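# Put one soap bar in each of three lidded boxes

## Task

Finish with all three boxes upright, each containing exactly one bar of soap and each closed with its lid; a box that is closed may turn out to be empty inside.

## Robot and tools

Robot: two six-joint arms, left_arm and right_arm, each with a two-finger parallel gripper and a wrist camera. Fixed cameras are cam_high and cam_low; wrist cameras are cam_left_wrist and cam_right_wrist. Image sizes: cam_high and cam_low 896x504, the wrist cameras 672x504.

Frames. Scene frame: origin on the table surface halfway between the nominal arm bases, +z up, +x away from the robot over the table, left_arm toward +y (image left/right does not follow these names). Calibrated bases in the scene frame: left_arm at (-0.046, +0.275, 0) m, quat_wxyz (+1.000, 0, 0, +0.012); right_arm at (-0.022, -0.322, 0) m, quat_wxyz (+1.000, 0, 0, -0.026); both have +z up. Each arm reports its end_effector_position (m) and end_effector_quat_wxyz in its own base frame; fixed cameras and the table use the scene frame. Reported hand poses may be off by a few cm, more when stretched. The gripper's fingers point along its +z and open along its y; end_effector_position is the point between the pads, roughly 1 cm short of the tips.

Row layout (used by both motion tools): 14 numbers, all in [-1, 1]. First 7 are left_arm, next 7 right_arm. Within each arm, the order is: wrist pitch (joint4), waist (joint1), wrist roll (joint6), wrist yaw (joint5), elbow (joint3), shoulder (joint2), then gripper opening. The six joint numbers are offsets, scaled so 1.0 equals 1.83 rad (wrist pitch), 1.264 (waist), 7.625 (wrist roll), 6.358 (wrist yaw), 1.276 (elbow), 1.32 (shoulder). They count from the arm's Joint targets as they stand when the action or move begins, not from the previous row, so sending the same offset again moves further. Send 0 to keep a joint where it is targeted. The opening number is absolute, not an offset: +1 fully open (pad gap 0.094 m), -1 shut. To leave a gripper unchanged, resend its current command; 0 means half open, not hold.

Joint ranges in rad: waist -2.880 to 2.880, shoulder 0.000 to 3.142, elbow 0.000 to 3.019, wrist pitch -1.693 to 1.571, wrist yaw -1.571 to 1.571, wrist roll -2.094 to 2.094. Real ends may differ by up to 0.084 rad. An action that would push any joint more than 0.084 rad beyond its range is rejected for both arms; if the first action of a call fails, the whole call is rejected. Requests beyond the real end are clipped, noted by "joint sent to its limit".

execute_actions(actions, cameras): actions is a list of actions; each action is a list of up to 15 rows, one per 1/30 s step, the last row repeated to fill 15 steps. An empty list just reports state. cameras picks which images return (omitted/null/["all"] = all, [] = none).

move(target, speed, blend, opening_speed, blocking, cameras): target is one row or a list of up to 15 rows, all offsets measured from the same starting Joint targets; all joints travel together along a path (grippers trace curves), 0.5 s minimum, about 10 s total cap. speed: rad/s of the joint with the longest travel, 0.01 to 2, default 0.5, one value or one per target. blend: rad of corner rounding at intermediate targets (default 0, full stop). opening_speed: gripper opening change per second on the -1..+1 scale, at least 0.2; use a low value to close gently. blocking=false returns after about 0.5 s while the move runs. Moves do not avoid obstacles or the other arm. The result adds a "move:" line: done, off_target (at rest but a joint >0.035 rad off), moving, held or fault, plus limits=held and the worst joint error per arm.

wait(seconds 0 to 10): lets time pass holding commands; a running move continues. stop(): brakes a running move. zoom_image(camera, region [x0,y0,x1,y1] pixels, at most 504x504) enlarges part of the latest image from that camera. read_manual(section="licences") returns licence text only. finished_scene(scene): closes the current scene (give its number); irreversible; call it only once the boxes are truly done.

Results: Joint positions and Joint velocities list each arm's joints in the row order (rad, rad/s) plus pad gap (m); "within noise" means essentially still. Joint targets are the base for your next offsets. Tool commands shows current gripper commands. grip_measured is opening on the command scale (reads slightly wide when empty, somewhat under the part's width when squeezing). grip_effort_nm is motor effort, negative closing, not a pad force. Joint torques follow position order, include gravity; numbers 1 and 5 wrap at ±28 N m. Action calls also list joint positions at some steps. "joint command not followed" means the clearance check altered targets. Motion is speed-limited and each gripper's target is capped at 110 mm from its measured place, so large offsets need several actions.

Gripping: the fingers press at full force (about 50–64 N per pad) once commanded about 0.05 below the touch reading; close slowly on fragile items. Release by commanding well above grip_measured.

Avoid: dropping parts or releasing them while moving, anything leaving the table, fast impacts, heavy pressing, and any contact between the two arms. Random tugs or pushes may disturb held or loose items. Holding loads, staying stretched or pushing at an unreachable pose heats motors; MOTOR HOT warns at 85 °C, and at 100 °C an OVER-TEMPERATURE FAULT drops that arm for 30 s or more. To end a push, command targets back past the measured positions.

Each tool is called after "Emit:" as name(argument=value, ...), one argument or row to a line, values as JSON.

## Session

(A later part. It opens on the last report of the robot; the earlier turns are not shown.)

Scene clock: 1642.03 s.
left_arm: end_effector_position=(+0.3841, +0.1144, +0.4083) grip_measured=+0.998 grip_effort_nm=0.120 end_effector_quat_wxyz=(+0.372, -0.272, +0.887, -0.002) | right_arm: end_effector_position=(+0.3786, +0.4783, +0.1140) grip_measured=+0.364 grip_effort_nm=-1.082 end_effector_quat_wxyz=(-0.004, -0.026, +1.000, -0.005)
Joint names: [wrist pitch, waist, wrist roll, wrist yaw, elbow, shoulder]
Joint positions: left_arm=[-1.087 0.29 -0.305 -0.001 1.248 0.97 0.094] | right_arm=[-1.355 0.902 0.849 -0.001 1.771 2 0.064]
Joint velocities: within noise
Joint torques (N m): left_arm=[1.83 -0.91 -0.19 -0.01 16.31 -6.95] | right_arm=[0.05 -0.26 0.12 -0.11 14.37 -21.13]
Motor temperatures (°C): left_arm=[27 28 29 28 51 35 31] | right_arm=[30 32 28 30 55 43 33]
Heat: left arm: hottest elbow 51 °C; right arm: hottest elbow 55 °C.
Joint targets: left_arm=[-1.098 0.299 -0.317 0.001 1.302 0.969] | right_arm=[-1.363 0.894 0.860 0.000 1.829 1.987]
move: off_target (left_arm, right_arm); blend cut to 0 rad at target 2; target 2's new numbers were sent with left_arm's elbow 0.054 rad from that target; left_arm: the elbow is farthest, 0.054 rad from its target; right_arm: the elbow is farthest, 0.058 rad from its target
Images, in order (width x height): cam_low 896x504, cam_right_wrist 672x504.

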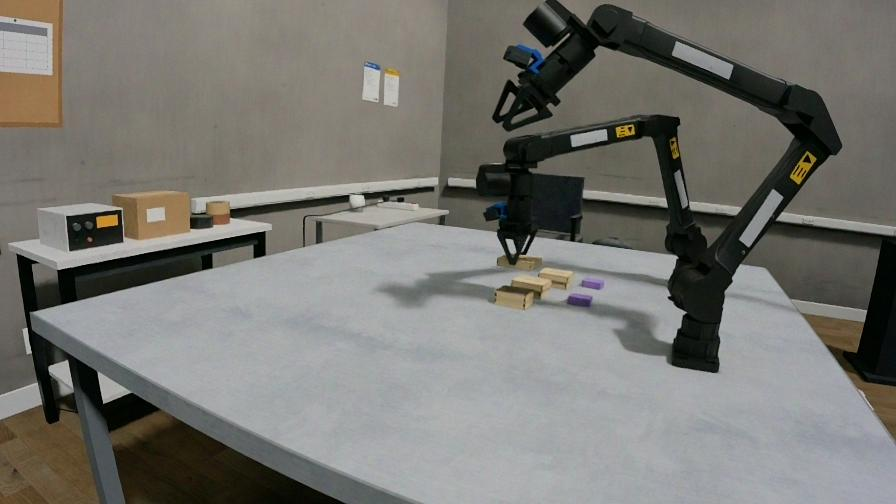

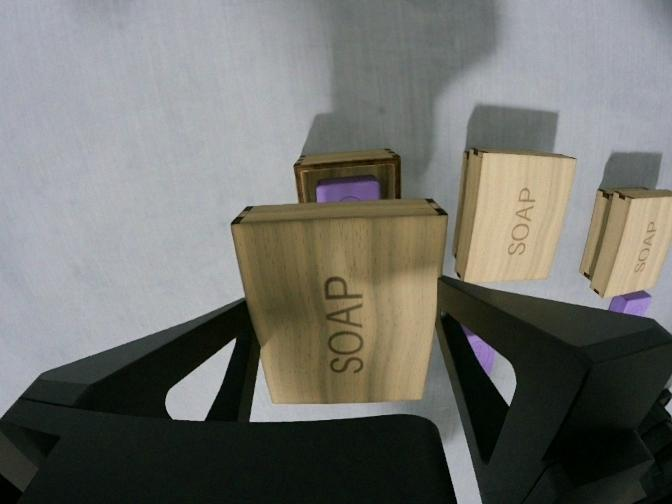

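Emit:
move(
  target=[0,0,0,0,0,0,1,0.0845,-0.0142,-0.0083,0,-0.1238,0.0535,0.25],
  speed=0.12,
  cameras=["cam_right_wrist","cam_low"],
)

Emit:
zoom_image(
  camera="cam_low",
  region=[485, 260, 545, 320],
)

Emit:
zoom_image(
  camera="cam_right_wrist",
  region=[220, 130, 470, 270],
)

Scene clock: 1712.77 s.
left_arm: end_effector_position=(+0.3841, +0.1144, +0.4083) grip_measured=+0.998 grip_effort_nm=0.115 end_effector_quat_wxyz=(+0.372, -0.272, +0.887, -0.002) | right_arm: end_effector_position=(+0.3876, +0.4726, +0.0626) grip_measured=+0.364 grip_effort_nm=-1.077 end_effector_quat_wxyz=(+0.001, -0.038, +0.999, +0.002)
Joint names: [wrist pitch, waist, wrist roll, wrist yaw, elbow, shoulder]
Joint positions: left_arm=[-1.087 0.29 -0.305 -0.001 1.248 0.97 0.094] | right_arm=[-1.217 0.885 0.809 -0.001 1.683 2.032 0.064]
Joint velocities: within noise
Joint torques (N m): left_arm=[1.81 -0.91 -0.19 -0.01 16.31 -6.95] | right_arm=[0.7 -0.62 -0.05 -0.11 8.14 -18.78]
Motor temperatures (°C): left_arm=[27 28 29 28 56 32 30] | right_arm=[30 32 28 30 56 43 33]
Heat: left arm: hottest elbow 56 °C; right arm: hottest elbow 56 °C.
Joint targets: left_arm=[-1.098 0.299 -0.317 0.001 1.302 0.969] | right_arm=[-1.208 0.877 0.797 0.000 1.670 2.057]
move: off_target (left_arm); left_arm: the elbow is farthest, 0.054 rad from its target
Images, in order (width x height): cam_low 896x504, cam_right_wrist 672x504.

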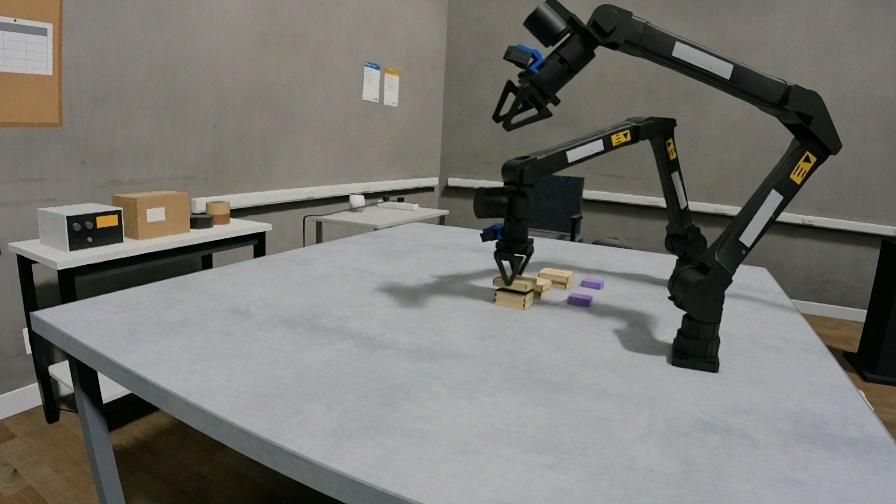

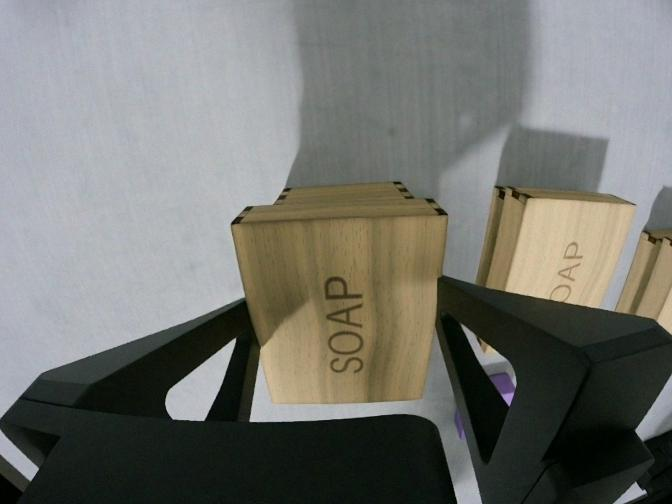

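Scaled by 8.400 from the camera's 896x504 image, which has a finer 1280x720 frame.

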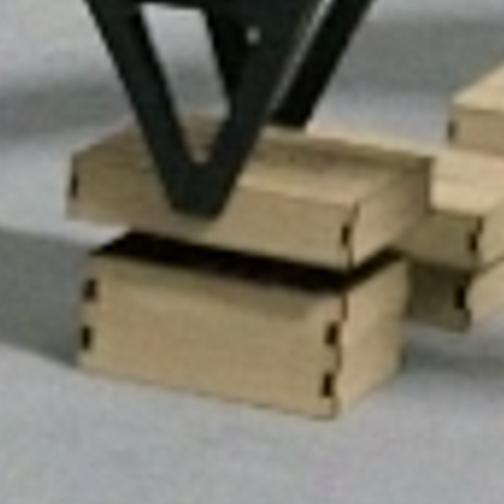

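Scaled by 2.016 from the camera's 672x504 image, which has a finer 960x720 frame.

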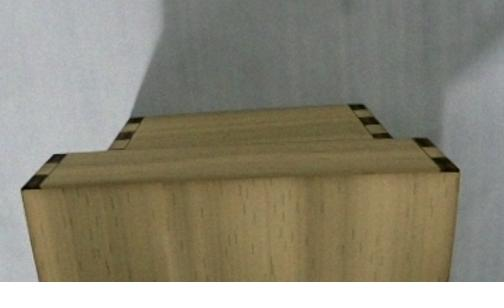

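Emit:
move(
  target=[
    [0,0,0,0,0,0,1,0.0191,-0.0028,-0.0016,0,-0.0183,0.0086,0.25],
    [0,0,0,0,0,0,1,0.0319,-0.0028,-0.0016,0,-0.0277,0.0174,0.25],
  ],
  speed=0.08,
  blend=0.01,
  cameras=["cam_right_wrist","cam_low"],
)

Emit:
zoom_image(
  camera="cam_low",
  region=[485, 260, 545, 320],
)

Emit:
zoom_image(
  camera="cam_right_wrist",
  region=[220, 130, 470, 270],
)

Scene clock: 1745.80 s.
left_arm: end_effector_position=(+0.3841, +0.1144, +0.4083) grip_measured=+0.998 grip_effort_nm=0.125 end_effector_quat_wxyz=(+0.372, -0.272, +0.887, -0.002) | right_arm: end_effector_position=(+0.3898, +0.4725, +0.0513) grip_measured=+0.364 grip_effort_nm=-1.072 end_effector_quat_wxyz=(+0.006, -0.042, +0.999, +0.007)
Joint names: [wrist pitch, waist, wrist roll, wrist yaw, elbow, shoulder]
Joint positions: left_arm=[-1.087 0.29 -0.305 -0.001 1.248 0.97 0.094] | right_arm=[-1.175 0.881 0.798 -0.001 1.66 2.038 0.064]
Joint velocities: within noise
Joint torques (N m): left_arm=[1.8 -0.97 -0.2 -0.01 16.31 -6.95] | right_arm=[1.35 -0.62 -0.11 -0.11 7.06 -16.79]
Motor temperatures (°C): left_arm=[27 28 29 28 58 32 30] | right_arm=[30 32 28 30 52 42 33]
Heat: left arm: hottest elbow 58 °C; right arm: hottest elbow 52 °C.
Joint targets: left_arm=[-1.098 0.299 -0.317 0.001 1.302 0.969] | right_arm=[-1.150 0.873 0.785 0.000 1.635 2.080]
move: off_target (left_arm, right_arm); left_arm: the elbow is farthest, 0.054 rad from its target; right_arm: the shoulder is farthest, 0.042 rad from its target
Images, in order (width x height): cam_low 896x504, cam_right_wrist 672x504.

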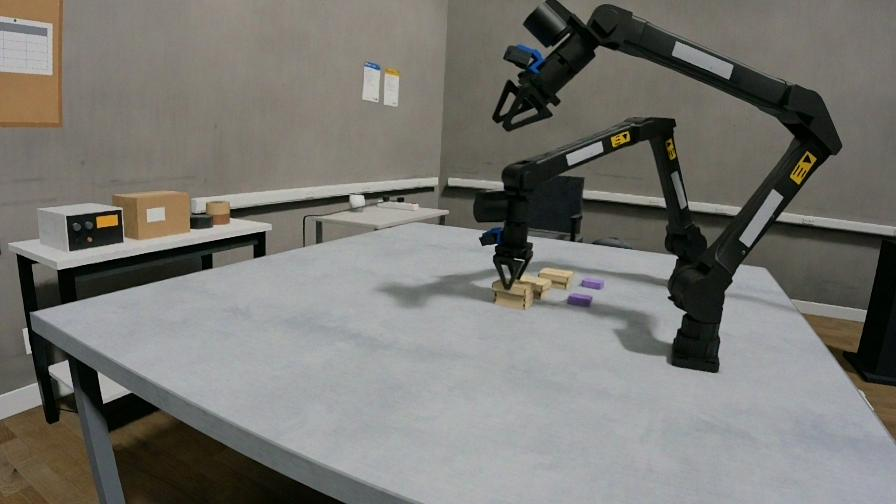

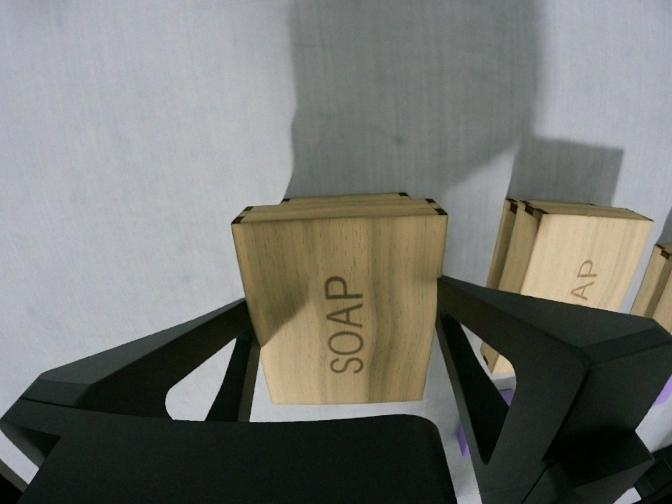

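Scaled by 8.400 from the camera's 896x504 image, which has a finer 1280x720 frame.

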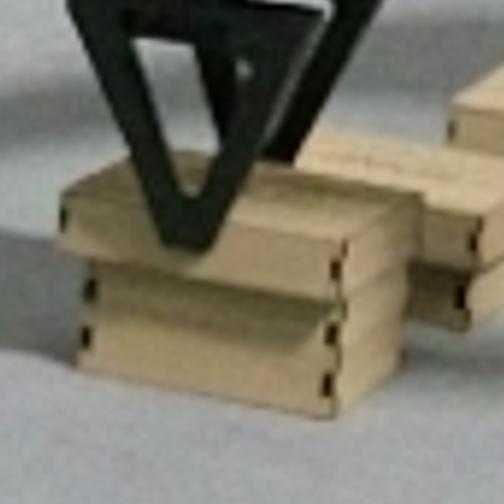

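Scaled by 2.016 from the camera's 672x504 image, which has a finer 960x720 frame.

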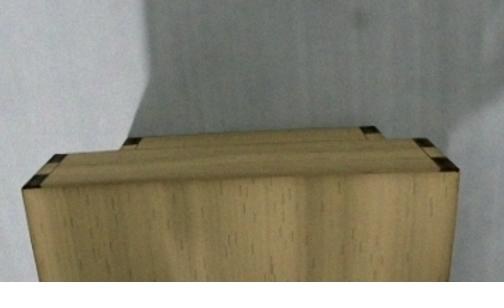

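Emit:
move(
  target=[
    [0,0,0,0,0,0,1,-0.019,0,0,0,0.0588,-0.0288,0.25],
    [0,0,0,0,0,0,1,-0.0798,-0.0016,0,0,0.1144,-0.0598,0.25],
    [0,0,0,0,0,0,1,-0.030,-0.0016,0,0,0.0215,-0.0212,0.25],
    [0,0,0,0,0,0,1,-0.0129,-0.0016,0,0,0.009,-0.0104,0.25],
  ],
  speed=0.1,
  blend=[0.005,0,0.012,0],
  cameras=["cam_low","cam_right_wrist"],
)

Emit:
zoom_image(
  camera="cam_low",
  region=[485, 260, 545, 320],
)

Emit:
zoom_image(
  camera="cam_right_wrist",
  region=[220, 130, 470, 270],
)

Scene clock: 1803.07 s.
left_arm: end_effector_position=(+0.3841, +0.1144, +0.4083) grip_measured=+0.998 grip_effort_nm=0.120 end_effector_quat_wxyz=(+0.372, -0.272, +0.887, -0.002) | right_arm: end_effector_position=(+0.3899, +0.4701, +0.0513) grip_measured=+0.364 grip_effort_nm=-1.072 end_effector_quat_wxyz=(+0.003, -0.042, +0.999, +0.004)
Joint names: [wrist pitch, waist, wrist roll, wrist yaw, elbow, shoulder]
Joint positions: left_arm=[-1.087 0.29 -0.305 -0.001 1.248 0.97 0.094] | right_arm=[-1.183 0.879 0.795 -0.001 1.661 2.038 0.064]
Joint velocities: within noise
Joint torques (N m): left_arm=[1.81 -0.91 -0.19 -0.01 16.31 -6.95] | right_arm=[0.76 -0.62 -0.08 -0.09 7.92 -17.79]
Motor temperatures (°C): left_arm=[27 28 29 28 61 32 30] | right_arm=[30 32 28 30 48 39 33]
Heat: left arm: hottest elbow 61 °C; right arm: hottest elbow 48 °C.
Joint targets: left_arm=[-1.098 0.299 -0.317 0.001 1.302 0.969] | right_arm=[-1.173 0.871 0.785 0.000 1.647 2.067]
move: off_target (left_arm); left_arm: the elbow is farthest, 0.054 rad from its target
Images, in order (width x height): cam_low 896x504, cam_right_wrist 672x504.

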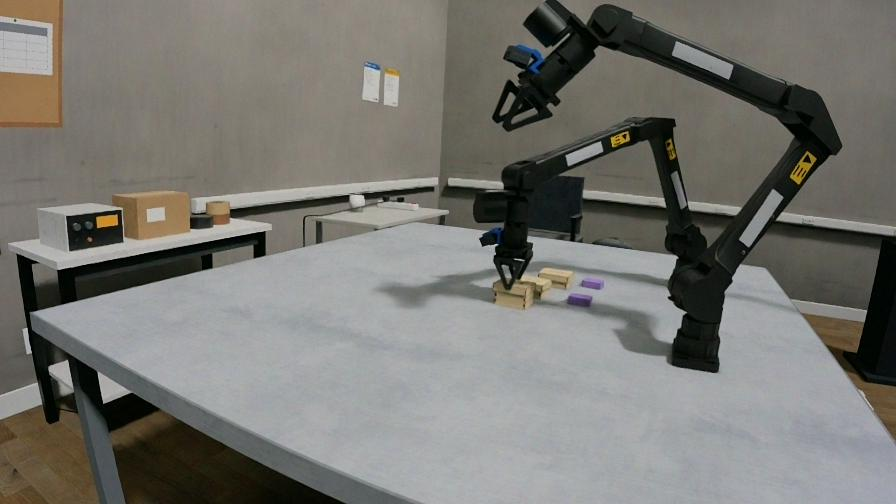

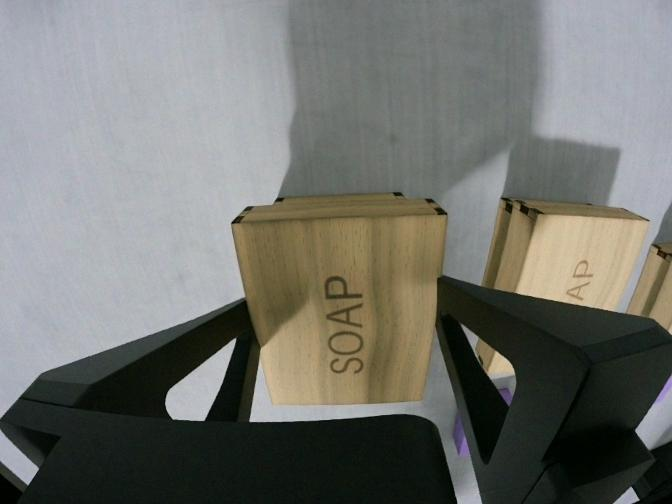

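Scaled by 8.400 from the camera's 896x504 image, which has a finer 1280x720 frame.

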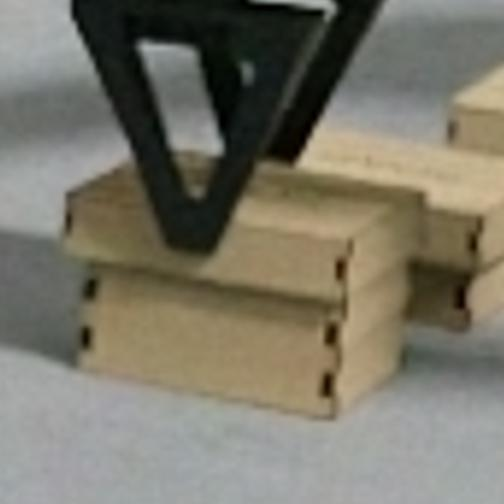

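Scaled by 2.016 from the camera's 672x504 image, which has a finer 960x720 frame.

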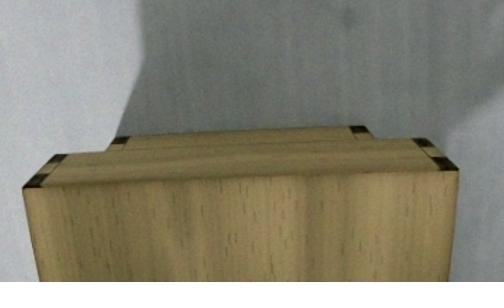

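Emit:
move(
  target=[0,0,0,0,0,0,1,-0.005,0,0,0,0.028,-0.015,0.25],
  speed=0.1,
  cameras=[],
)

Emit:
move(
  target=[0,0,0,0,0,0,1,0,0,0,0,0,0,0.7],
  opening_speed=0.2,
  cameras=["cam_low","cam_right_wrist"],
)

Emit:
zoom_image(
  camera="cam_low",
  region=[485, 260, 545, 320],
)

Scene clock: 1817.00 s.
left_arm: end_effector_position=(+0.3841, +0.1144, +0.4083) grip_measured=+0.998 grip_effort_nm=0.120 end_effector_quat_wxyz=(+0.372, -0.272, +0.887, -0.002) | right_arm: end_effector_position=(+0.3899, +0.4701, +0.0513) grip_measured=+0.364 grip_effort_nm=-1.082 end_effector_quat_wxyz=(+0.003, -0.042, +0.999, +0.004)
Joint names: [wrist pitch, waist, wrist roll, wrist yaw, elbow, shoulder]
Joint positions: left_arm=[-1.087 0.29 -0.305 -0.001 1.248 0.97 0.094] | right_arm=[-1.183 0.879 0.795 -0.001 1.661 2.038 0.064]
Joint velocities: within noise
Joint torques (N m): left_arm=[1.81 -0.91 -0.19 -0.01 16.31 -7] | right_arm=[0.43 -0.62 -0.09 -0.09 10.89 -19.43]
Motor temperatures (°C): left_arm=[27 28 29 28 61 31 30] | right_arm=[30 32 28 30 49 39 33]
Heat: left arm: hottest elbow 61 °C; right arm: hottest elbow 49 °C.
Joint targets: left_arm=[-1.098 0.299 -0.317 0.001 1.302 0.969] | right_arm=[-1.182 0.871 0.784 0.000 1.683 2.047]
move: off_target (left_arm); left_arm: the elbow is farthest, 0.054 rad from its target
No camera images: "cameras" was empty.

Scene clock: 1819.53 s.
left_arm: end_effector_position=(+0.3841, +0.1144, +0.4083) grip_measured=+0.998 grip_effort_nm=0.115 end_effector_quat_wxyz=(+0.372, -0.272, +0.887, -0.002) | right_arm: end_effector_position=(+0.3899, +0.4701, +0.0513) grip_measured=+0.698 grip_effort_nm=0.042 end_effector_quat_wxyz=(+0.003, -0.042, +0.999, +0.004)
Joint names: [wrist pitch, waist, wrist roll, wrist yaw, elbow, shoulder]
Joint positions: left_arm=[-1.087 0.29 -0.305 -0.001 1.248 0.97 0.094] | right_arm=[-1.183 0.879 0.795 -0.001 1.661 2.038 0.08]
Joint velocities: within noise
Joint torques (N m): left_arm=[1.81 -0.91 -0.19 -0.01 16.29 -6.95] | right_arm=[0.43 -0.62 -0.08 -0.09 10.93 -19.49]
Motor temperatures (°C): left_arm=[27 28 29 28 61 31 30] | right_arm=[30 32 28 30 49 39 33]
Heat: left arm: hottest elbow 61 °C; right arm: hottest elbow 49 °C.
Joint targets: left_arm=[-1.098 0.299 -0.317 0.001 1.302 0.969] | right_arm=[-1.182 0.871 0.785 0.000 1.683 2.047]
move: off_target (left_arm); left_arm: the elbow is farthest, 0.054 rad from its target
Images, in order (width x height): cam_low 896x504, cam_right_wrist 672x504.

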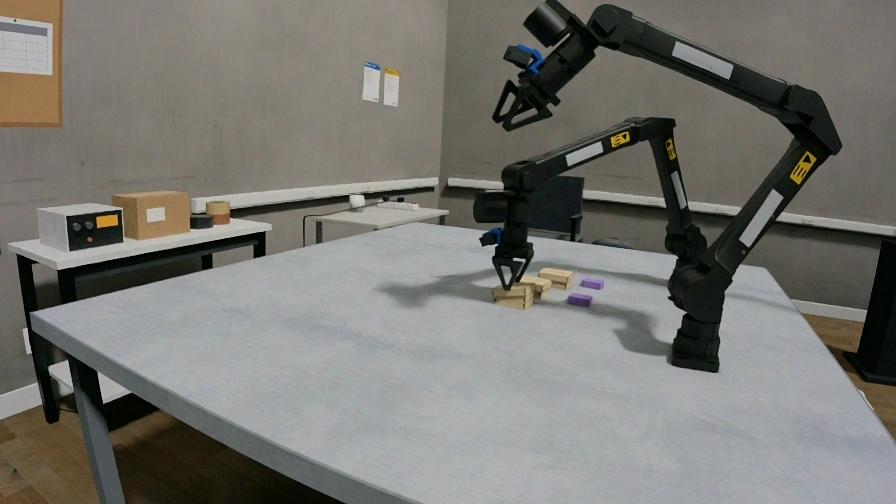

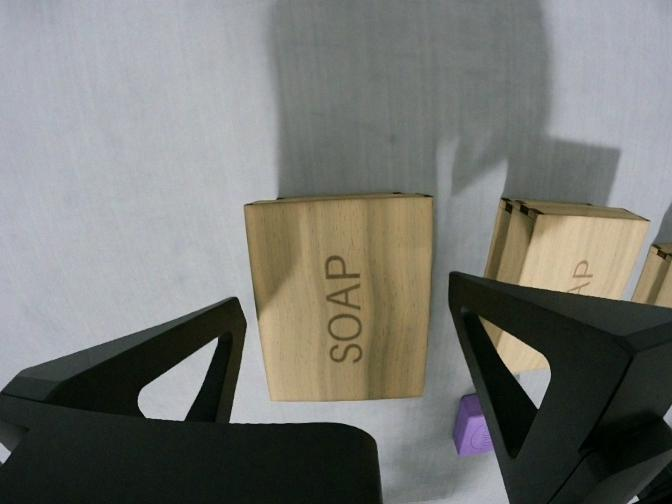

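Scaled by 8.400 from the camera's 896x504 image, which has a finer 1280x720 frame.

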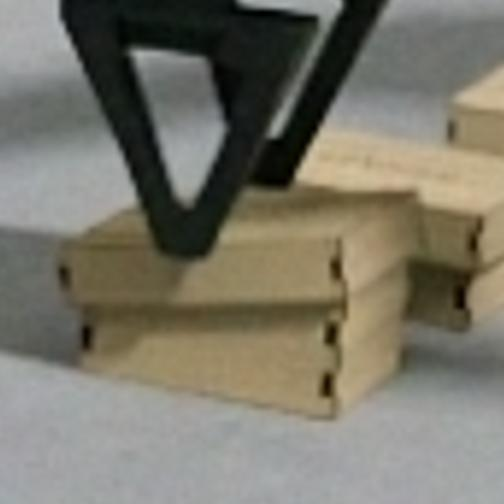

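Emit:
move(
  target=[0,0,0,0,0,0,1,0,0,0,0,0,0,0.25],
  opening_speed=0.3,
  cameras=[],
)

Emit:
move(
  target=[0,0,0,0,0,0,1,0.007,0,0,0,-0.035,-0.0165,0.25],
  speed=0.06,
  cameras=["cam_low","cam_right_wrist"],
)

Emit:
zoom_image(
  camera="cam_low",
  region=[485, 260, 545, 320],
)

Emit:
zoom_image(
  camera="cam_right_wrist",
  region=[220, 130, 470, 270],
)

Scene clock: 1845.27 s.
left_arm: end_effector_position=(+0.3841, +0.1144, +0.4083) grip_measured=+0.998 grip_effort_nm=0.125 end_effector_quat_wxyz=(+0.372, -0.272, +0.887, -0.002) | right_arm: end_effector_position=(+0.3903, +0.4707, +0.0537) grip_measured=+0.252 grip_effort_nm=-0.129 end_effector_quat_wxyz=(+0.004, -0.042, +0.999, +0.006)
Joint names: [wrist pitch, waist, wrist roll, wrist yaw, elbow, shoulder]
Joint positions: left_arm=[-1.087 0.29 -0.305 -0.001 1.248 0.97 0.094] | right_arm=[-1.183 0.879 0.794 -0.001 1.662 2.035 0.059]
Joint velocities: within noise
Joint torques (N m): left_arm=[1.8 -0.97 -0.19 -0.01 16.29 -6.95] | right_arm=[0.43 -0.62 -0.08 -0.08 10.85 -19.25]
Motor temperatures (°C): left_arm=[27 28 29 28 62 31 29] | right_arm=[30 32 28 30 51 39 32]
Heat: left arm: hottest elbow 62 °C; right arm: hottest elbow 51 °C.
Joint targets: left_arm=[-1.098 0.299 -0.317 0.001 1.302 0.969] | right_arm=[-1.182 0.871 0.784 -0.001 1.683 2.047]
move: off_target (left_arm); left_arm: the elbow is farthest, 0.054 rad from its target
No camera images: "cameras" was empty.

Scene clock: 1846.30 s.
left_arm: end_effector_position=(+0.3841, +0.1144, +0.4083) grip_measured=+0.998 grip_effort_nm=0.115 end_effector_quat_wxyz=(+0.372, -0.272, +0.887, -0.002) | right_arm: end_effector_position=(+0.3904, +0.4708, +0.0531) grip_measured=+0.252 grip_effort_nm=-0.134 end_effector_quat_wxyz=(+0.005, -0.042, +0.999, +0.007)
Joint names: [wrist pitch, waist, wrist roll, wrist yaw, elbow, shoulder]
Joint positions: left_arm=[-1.087 0.29 -0.305 -0.001 1.248 0.97 0.094] | right_arm=[-1.178 0.879 0.794 -0.001 1.659 2.034 0.059]
Joint velocities: within noise
Joint torques (N m): left_arm=[1.8 -0.91 -0.19 -0.01 16.31 -6.95] | right_arm=[0.72 -0.62 -0.08 -0.08 7.36 -20.95]
Motor temperatures (°C): left_arm=[27 28 29 28 62 31 29] | right_arm=[30 32 28 30 51 39 32]
Heat: left arm: hottest elbow 62 °C; right arm: hottest elbow 51 °C.
Joint targets: left_arm=[-1.098 0.299 -0.317 0.001 1.302 0.969] | right_arm=[-1.170 0.871 0.784 -0.001 1.638 2.025]
move: off_target (left_arm); left_arm: the elbow is farthest, 0.054 rad from its target
Images, in order (width x height): cam_low 896x504, cam_right_wrist 672x504.

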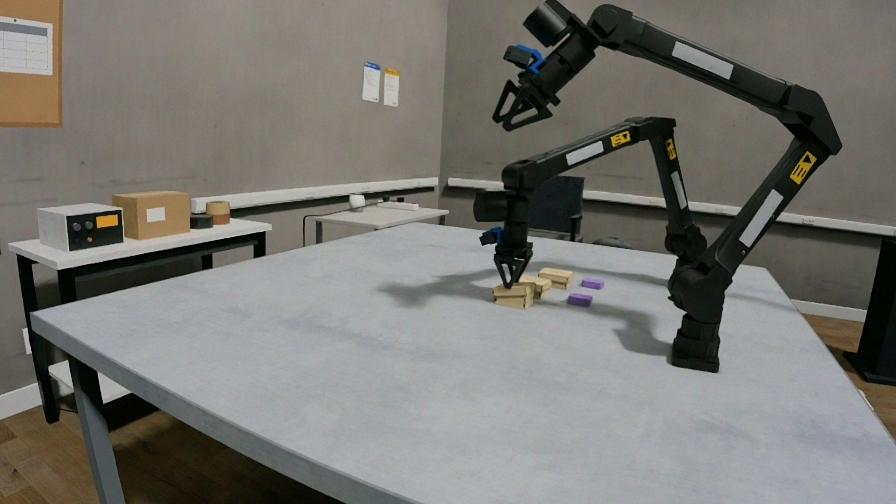

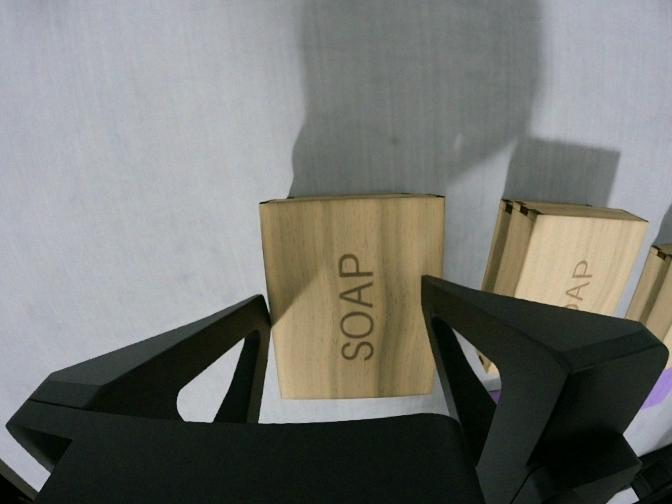

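Scaled by 8.400 from the camera's 896x504 image, which has a finer 1280x720 frame.

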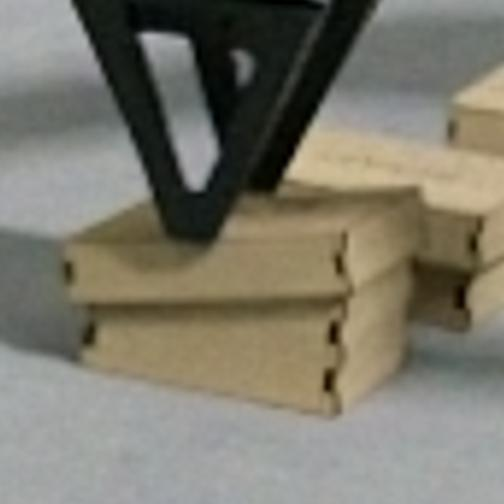

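Scaled by 2.016 from the camera's 672x504 image, which has a finer 960x720 frame.

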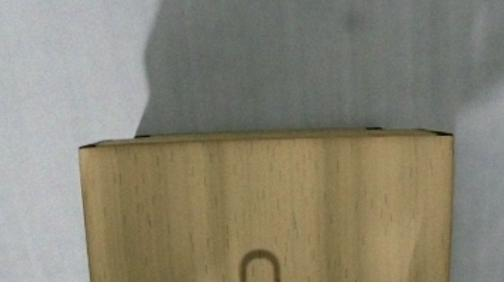

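Emit:
move(
  target=[0,0,0,0,0,0,1,-0.005,0,0,0,0.035,0,0.25],
  speed=0.1,
  cameras=[],
)

Emit:
move(
  target=[
    [0,0,0,0,0,0,1,0,0,0,0,0,0,0.7],
    [0,0,0,0,0,0,1,0.016,0,0,0,-0.0366,0.0292,0.7],
  ],
  opening_speed=0.3,
  speed=0.06,
  cameras=["cam_low","cam_right_wrist"],
)

Emit:
zoom_image(
  camera="cam_low",
  region=[485, 260, 545, 320],
)

Scene clock: 1868.20 s.
left_arm: end_effector_position=(+0.3841, +0.1144, +0.4083) grip_measured=+0.998 grip_effort_nm=0.120 end_effector_quat_wxyz=(+0.372, -0.272, +0.887, -0.002) | right_arm: end_effector_position=(+0.3904, +0.4708, +0.0531) grip_measured=+0.252 grip_effort_nm=-0.129 end_effector_quat_wxyz=(+0.005, -0.042, +0.999, +0.007)
Joint names: [wrist pitch, waist, wrist roll, wrist yaw, elbow, shoulder]
Joint positions: left_arm=[-1.087 0.29 -0.305 -0.001 1.248 0.97 0.094] | right_arm=[-1.178 0.879 0.794 -0.001 1.659 2.034 0.059]
Joint velocities: within noise
Joint torques (N m): left_arm=[1.81 -0.91 -0.19 -0.01 16.29 -6.95] | right_arm=[0.38 -0.62 -0.08 -0.08 11.06 -20.89]
Motor temperatures (°C): left_arm=[27 28 29 28 63 31 29] | right_arm=[30 32 28 30 48 38 31]
Heat: left arm: hottest elbow 63 °C; right arm: hottest elbow 48 °C.
Joint targets: left_arm=[-1.098 0.299 -0.317 0.001 1.302 0.969] | right_arm=[-1.179 0.871 0.784 -0.001 1.683 2.025]
move: off_target (left_arm); left_arm: the elbow is farthest, 0.054 rad from its target
No camera images: "cameras" was empty.

Scene clock: 1871.20 s.
left_arm: end_effector_position=(+0.3841, +0.1144, +0.4083) grip_measured=+0.998 grip_effort_nm=0.115 end_effector_quat_wxyz=(+0.372, -0.272, +0.887, -0.002) | right_arm: end_effector_position=(+0.3913, +0.4719, +0.0501) grip_measured=+0.698 grip_effort_nm=0.032 end_effector_quat_wxyz=(+0.009, -0.042, +0.999, +0.011)
Joint names: [wrist pitch, waist, wrist roll, wrist yaw, elbow, shoulder]
Joint positions: left_arm=[-1.087 0.29 -0.305 -0.001 1.248 0.97 0.094] | right_arm=[-1.159 0.879 0.794 -0.001 1.65 2.034 0.08]
Joint velocities: within noise
Joint torques (N m): left_arm=[1.8 -0.91 -0.19 -0.01 16.31 -6.95] | right_arm=[0.75 -0.62 -0.08 -0.08 7.92 -18.26]
Motor temperatures (°C): left_arm=[27 28 29 28 63 31 29] | right_arm=[30 32 28 30 48 38 31]
Heat: left arm: hottest elbow 63 °C; right arm: hottest elbow 48 °C.
Joint targets: left_arm=[-1.098 0.299 -0.317 0.001 1.302 0.969] | right_arm=[-1.150 0.871 0.784 -0.001 1.636 2.064]
move: off_target (left_arm); left_arm: the elbow is farthest, 0.054 rad from its target
Images, in order (width x height): cam_low 896x504, cam_right_wrist 672x504.

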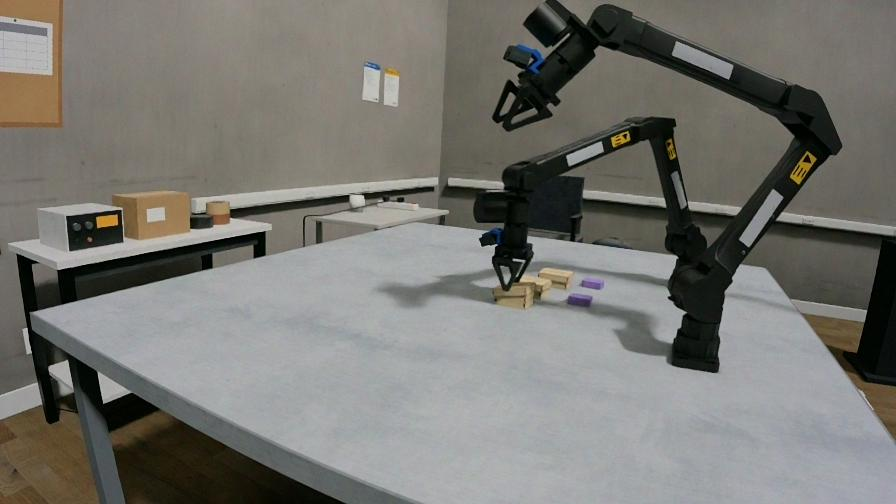

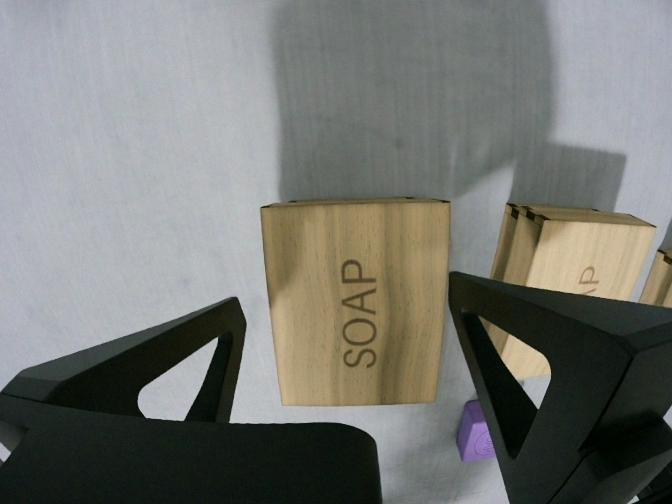

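Scaled by 8.400 from the camera's 896x504 image, which has a finer 1280x720 frame.

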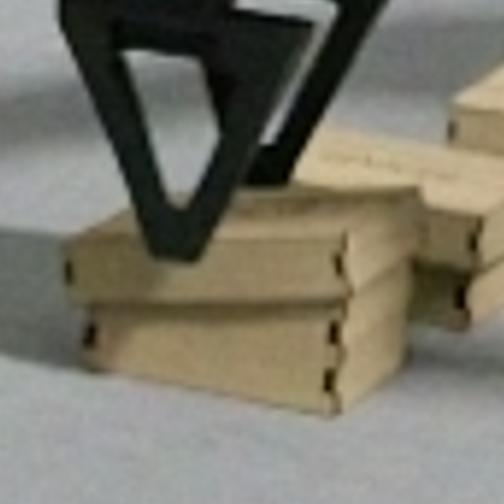

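Emit:
move(
  target=[0,0,0,0,0,0,1,0,0,0,0,0,0,0.95],
  opening_speed=0.3,
  cameras=["cam_right_wrist"],
)

Scene clock: 1891.07 s.
left_arm: end_effector_position=(+0.3841, +0.1144, +0.4083) grip_measured=+0.998 grip_effort_nm=0.115 end_effector_quat_wxyz=(+0.372, -0.272, +0.887, -0.002) | right_arm: end_effector_position=(+0.3914, +0.4719, +0.0501) grip_measured=+0.947 grip_effort_nm=0.042 end_effector_quat_wxyz=(+0.009, -0.042, +0.999, +0.011)
Joint names: [wrist pitch, waist, wrist roll, wrist yaw, elbow, shoulder]
Joint positions: left_arm=[-1.087 0.29 -0.305 -0.001 1.248 0.97 0.094] | right_arm=[-1.158 0.879 0.794 -0.001 1.65 2.034 0.091]
Joint velocities: within noise
Joint torques (N m): left_arm=[1.81 -0.91 -0.19 -0.01 16.31 -7] | right_arm=[0.73 -0.62 -0.08 -0.08 7.92 -17.85]
Motor temperatures (°C): left_arm=[27 28 29 28 63 31 29] | right_arm=[30 32 28 30 49 38 31]
Heat: left arm: hottest elbow 63 °C; right arm: hottest elbow 49 °C.
Joint targets: left_arm=[-1.098 0.299 -0.317 0.001 1.302 0.969] | right_arm=[-1.149 0.871 0.784 -0.001 1.636 2.064]
move: off_target (left_arm); left_arm: the elbow is farthest, 0.054 rad from its target
Images, in order (width x height): cam_right_wrist 672x504.

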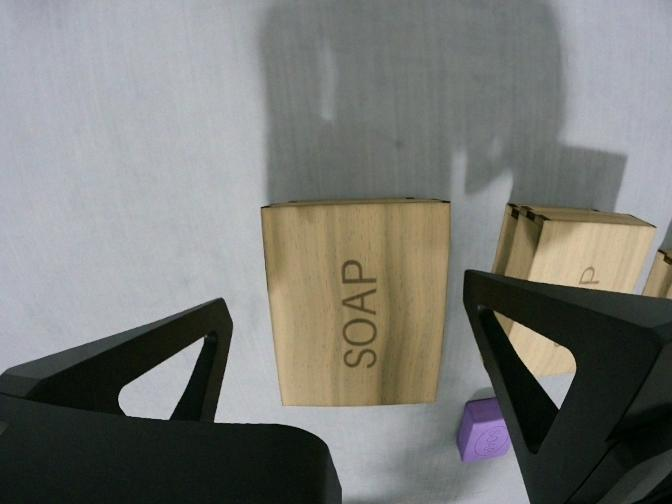

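Emit:
move(
  target=[0,0,0,0,0,0,1,0,0,0,0,0,0.008,0.95],
  speed=0.05,
  cameras=[],
)

Scene clock: 1906.00 s.
left_arm: end_effector_position=(+0.3841, +0.1144, +0.4083) grip_measured=+0.998 grip_effort_nm=0.125 end_effector_quat_wxyz=(+0.372, -0.272, +0.887, -0.002) | right_arm: end_effector_position=(+0.3909, +0.4714, +0.0446) grip_measured=+0.948 grip_effort_nm=0.037 end_effector_quat_wxyz=(+0.006, -0.042, +0.999, +0.008)
Joint names: [wrist pitch, waist, wrist roll, wrist yaw, elbow, shoulder]
Joint positions: left_arm=[-1.087 0.29 -0.305 -0.001 1.248 0.97 0.094] | right_arm=[-1.158 0.879 0.794 -0.001 1.65 2.043 0.092]
Joint velocities: within noise
Joint torques (N m): left_arm=[1.81 -0.91 -0.19 0 16.31 -7] | right_arm=[0.72 -0.62 -0.08 -0.08 7.86 -17.79]
Motor temperatures (°C): left_arm=[27 28 29 28 63 31 29] | right_arm=[30 32 28 30 49 38 31]
Heat: left arm: hottest elbow 63 °C; right arm: hottest elbow 49 °C.
Joint targets: left_arm=[-1.098 0.299 -0.317 0.001 1.302 0.969] | right_arm=[-1.149 0.871 0.784 -0.001 1.636 2.074]
move: off_target (left_arm); left_arm: the elbow is farthest, 0.054 rad from its target
No camera images: "cameras" was empty.

Emit:
move(
  target=[0,0,0,0,0,0,1,0,0,0,0,0,0,0.28],
  opening_speed=0.25,
  cameras=["cam_low","cam_right_wrist"],
)

Emit:
zoom_image(
  camera="cam_low",
  region=[485, 260, 545, 320],
)

Scene clock: 1917.87 s.
left_arm: end_effector_position=(+0.3841, +0.1144, +0.4083) grip_measured=+0.998 grip_effort_nm=0.125 end_effector_quat_wxyz=(+0.372, -0.272, +0.887, -0.002) | right_arm: end_effector_position=(+0.3913, +0.4710, +0.0446) grip_measured=+0.351 grip_effort_nm=-1.043 end_effector_quat_wxyz=(+0.006, -0.042, +0.999, +0.008)
Joint names: [wrist pitch, waist, wrist roll, wrist yaw, elbow, shoulder]
Joint positions: left_arm=[-1.087 0.29 -0.305 -0.001 1.248 0.97 0.094] | right_arm=[-1.158 0.878 0.794 -0.001 1.65 2.043 0.063]
Joint velocities: within noise
Joint torques (N m): left_arm=[1.8 -0.91 -0.19 0 16.31 -6.95] | right_arm=[0.72 -0.56 -0.08 -0.09 7.87 -17.79]
Motor temperatures (°C): left_arm=[27 28 29 28 64 31 29] | right_arm=[30 32 28 30 49 38 31]
Heat: left arm: hottest elbow 64 °C; right arm: hottest elbow 49 °C.
Joint targets: left_arm=[-1.098 0.299 -0.317 0.001 1.302 0.969] | right_arm=[-1.149 0.871 0.784 0.000 1.636 2.074]
move: off_target (left_arm); left_arm: the elbow is farthest, 0.054 rad from its target
Images, in order (width x height): cam_low 896x504, cam_right_wrist 672x504.

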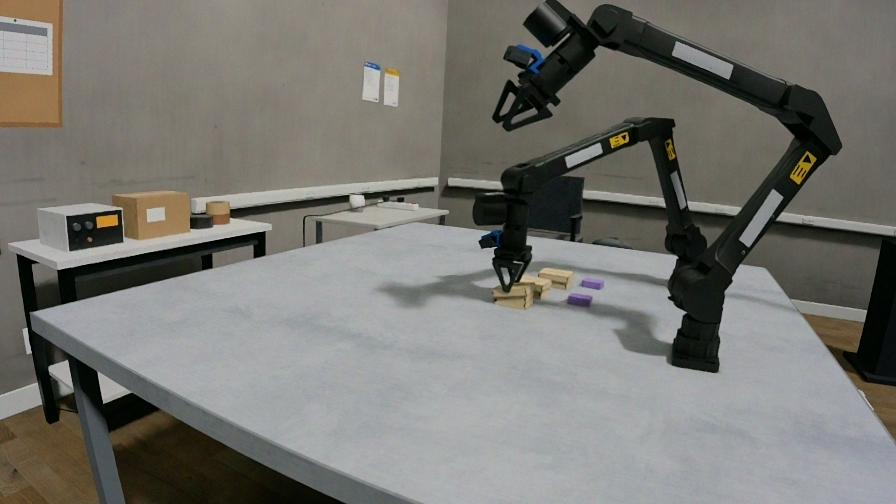

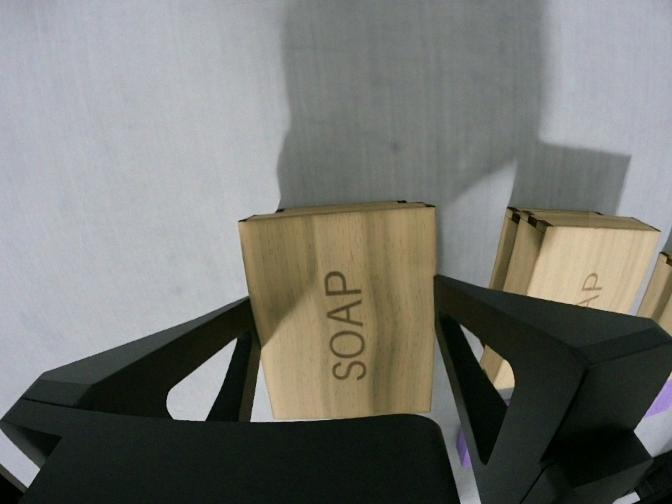

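Scaled by 8.400 from the camera's 896x504 image, which has a finer 1280x720 frame.

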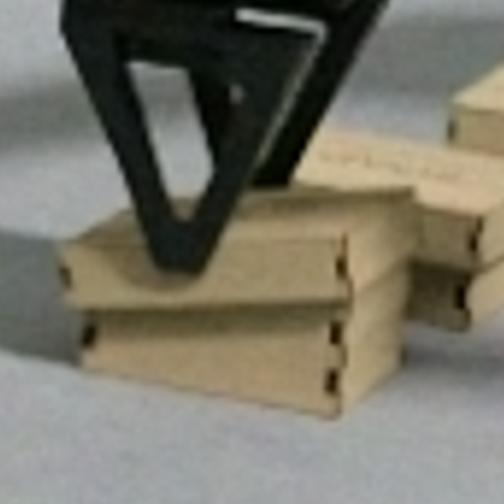

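Emit:
move(
  target=[0,0,0,0,0,0,1,0.003,0,0,0,-0.0094,-0.0365,0.28],
  speed=0.06,
  cameras=["cam_low","cam_right_wrist"],
)

Emit:
zoom_image(
  camera="cam_low",
  region=[485, 260, 545, 320],
)

Emit:
zoom_image(
  camera="cam_right_wrist",
  region=[220, 130, 470, 270],
)

Scene clock: 1926.37 s.
left_arm: end_effector_position=(+0.3841, +0.1144, +0.4083) grip_measured=+0.998 grip_effort_nm=0.120 end_effector_quat_wxyz=(+0.372, -0.272, +0.887, -0.002) | right_arm: end_effector_position=(+0.3906, +0.4703, +0.0446) grip_measured=+0.348 grip_effort_nm=-1.077 end_effector_quat_wxyz=(+0.008, -0.042, +0.999, +0.009)
Joint names: [wrist pitch, waist, wrist roll, wrist yaw, elbow, shoulder]
Joint positions: left_arm=[-1.087 0.29 -0.305 -0.001 1.248 0.97 0.094] | right_arm=[-1.151 0.878 0.794 -0.001 1.642 2.038 0.063]
Joint velocities: within noise
Joint torques (N m): left_arm=[1.81 -0.97 -0.19 -0.01 16.31 -6.95] | right_arm=[0.66 -0.56 -0.08 -0.09 7.54 -21.19]
Motor temperatures (°C): left_arm=[27 28 29 28 64 31 29] | right_arm=[30 32 28 30 49 38 31]
Heat: left arm: hottest elbow 64 °C; right arm: hottest elbow 49 °C.
Joint targets: left_arm=[-1.098 0.299 -0.317 0.001 1.302 0.969] | right_arm=[-1.144 0.871 0.784 0.000 1.624 2.026]
move: off_target (left_arm); left_arm: the elbow is farthest, 0.054 rad from its target
Images, in order (width x height): cam_low 896x504, cam_right_wrist 672x504.

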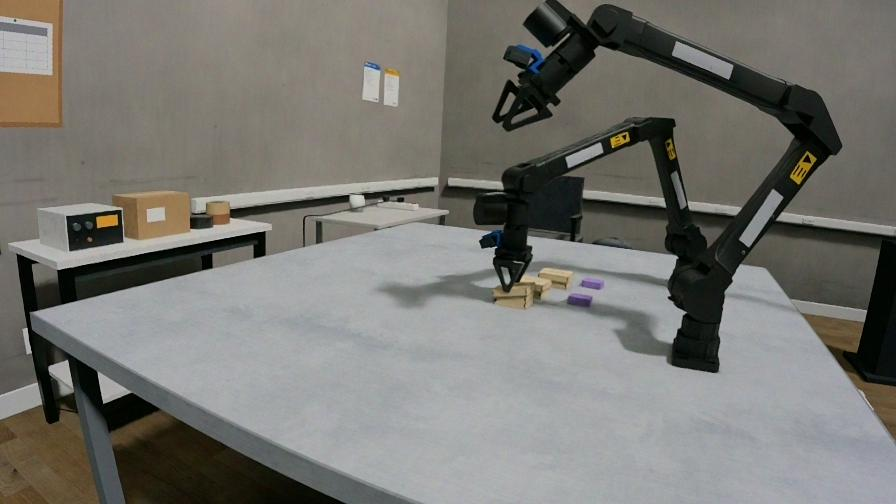

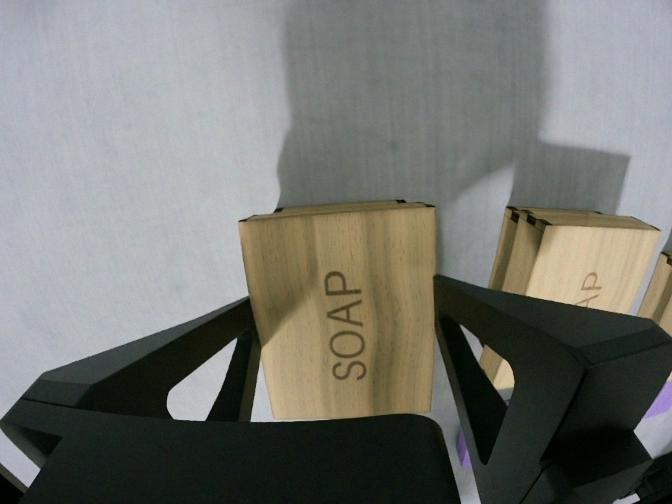

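Scaled by 8.400 from the camera's 896x504 image, which has a finer 1280x720 frame.

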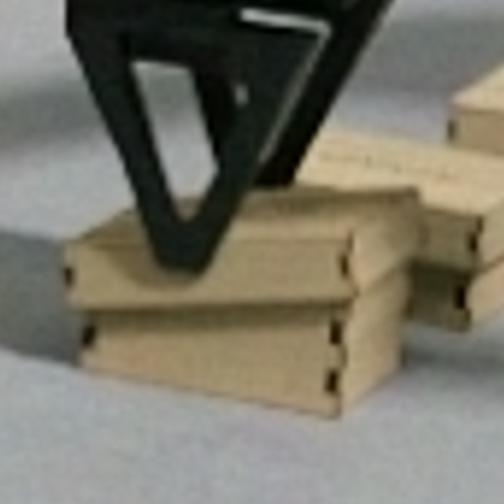

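Scaled by 2.016 from the camera's 672x504 image, which has a finer 960x720 frame.

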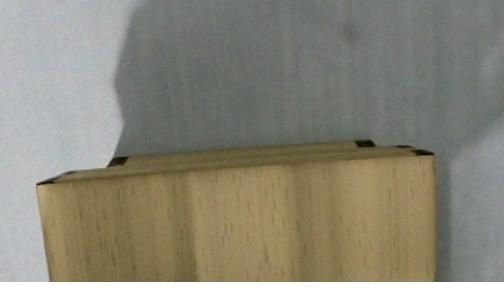

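Emit:
move(
  target=[0,0,0,0,0,0,1,0,0,0,0,0,0,0.8],
  opening_speed=0.25,
  cameras=["cam_low","cam_right_wrist"],
)

Emit:
zoom_image(
  camera="cam_low",
  region=[485, 260, 545, 320],
)

Scene clock: 1937.90 s.
left_arm: end_effector_position=(+0.3841, +0.1144, +0.4083) grip_measured=+0.998 grip_effort_nm=0.115 end_effector_quat_wxyz=(+0.372, -0.272, +0.887, -0.002) | right_arm: end_effector_position=(+0.3906, +0.4702, +0.0447) grip_measured=+0.797 grip_effort_nm=0.042 end_effector_quat_wxyz=(+0.008, -0.042, +0.999, +0.009)
Joint names: [wrist pitch, waist, wrist roll, wrist yaw, elbow, shoulder]
Joint positions: left_arm=[-1.087 0.29 -0.305 -0.001 1.248 0.97 0.094] | right_arm=[-1.15 0.878 0.794 -0.001 1.642 2.038 0.084]
Joint velocities: within noise
Joint torques (N m): left_arm=[1.81 -0.91 -0.19 -0.01 16.31 -6.95] | right_arm=[0.65 -0.5 -0.08 -0.09 7.57 -21.07]
Motor temperatures (°C): left_arm=[27 28 29 28 64 31 29] | right_arm=[30 32 28 30 48 39 32]
Heat: left arm: hottest elbow 64 °C; right arm: hottest elbow 48 °C.
Joint targets: left_arm=[-1.098 0.299 -0.317 0.001 1.302 0.969] | right_arm=[-1.144 0.871 0.784 0.000 1.624 2.026]
move: off_target (left_arm); left_arm: the elbow is farthest, 0.054 rad from its target
Images, in order (width x height): cam_low 896x504, cam_right_wrist 672x504.

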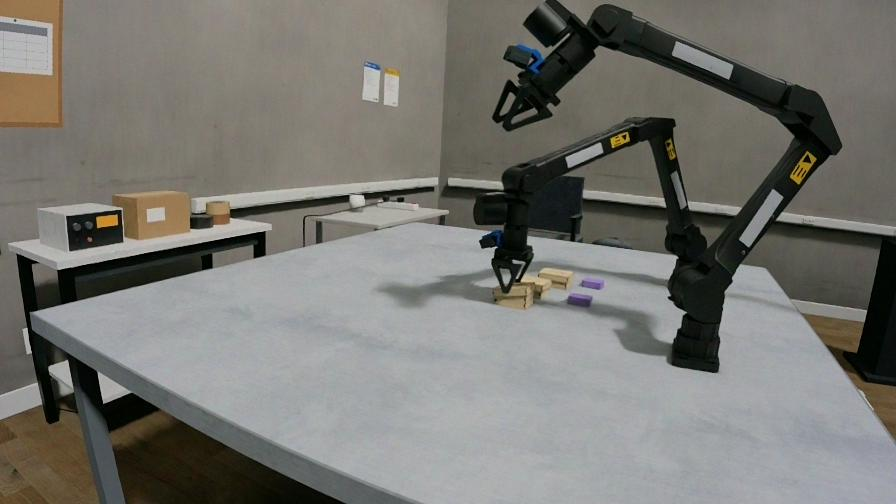

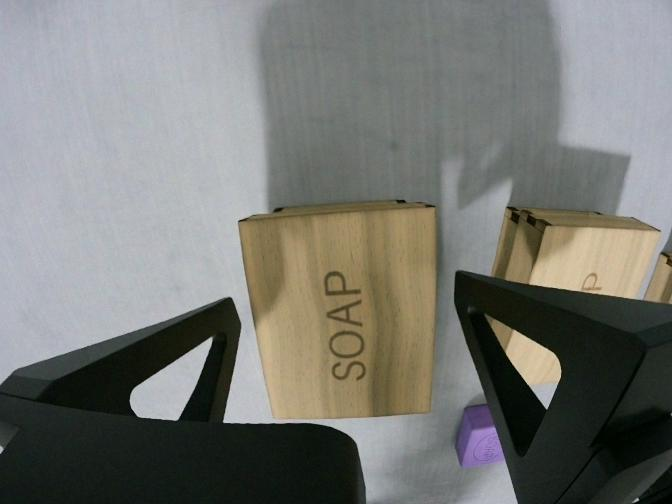

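Scaled by 8.400 from the camera's 896x504 image, which has a finer 1280x720 frame.

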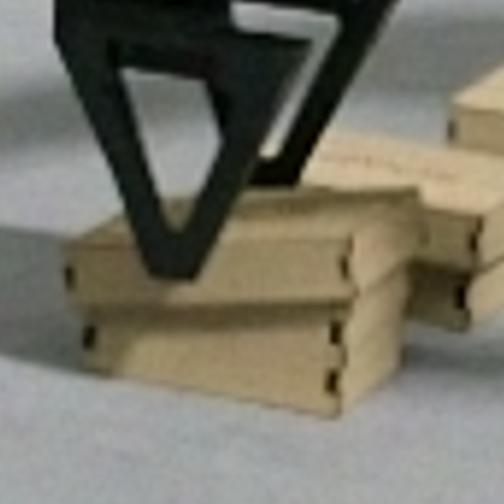

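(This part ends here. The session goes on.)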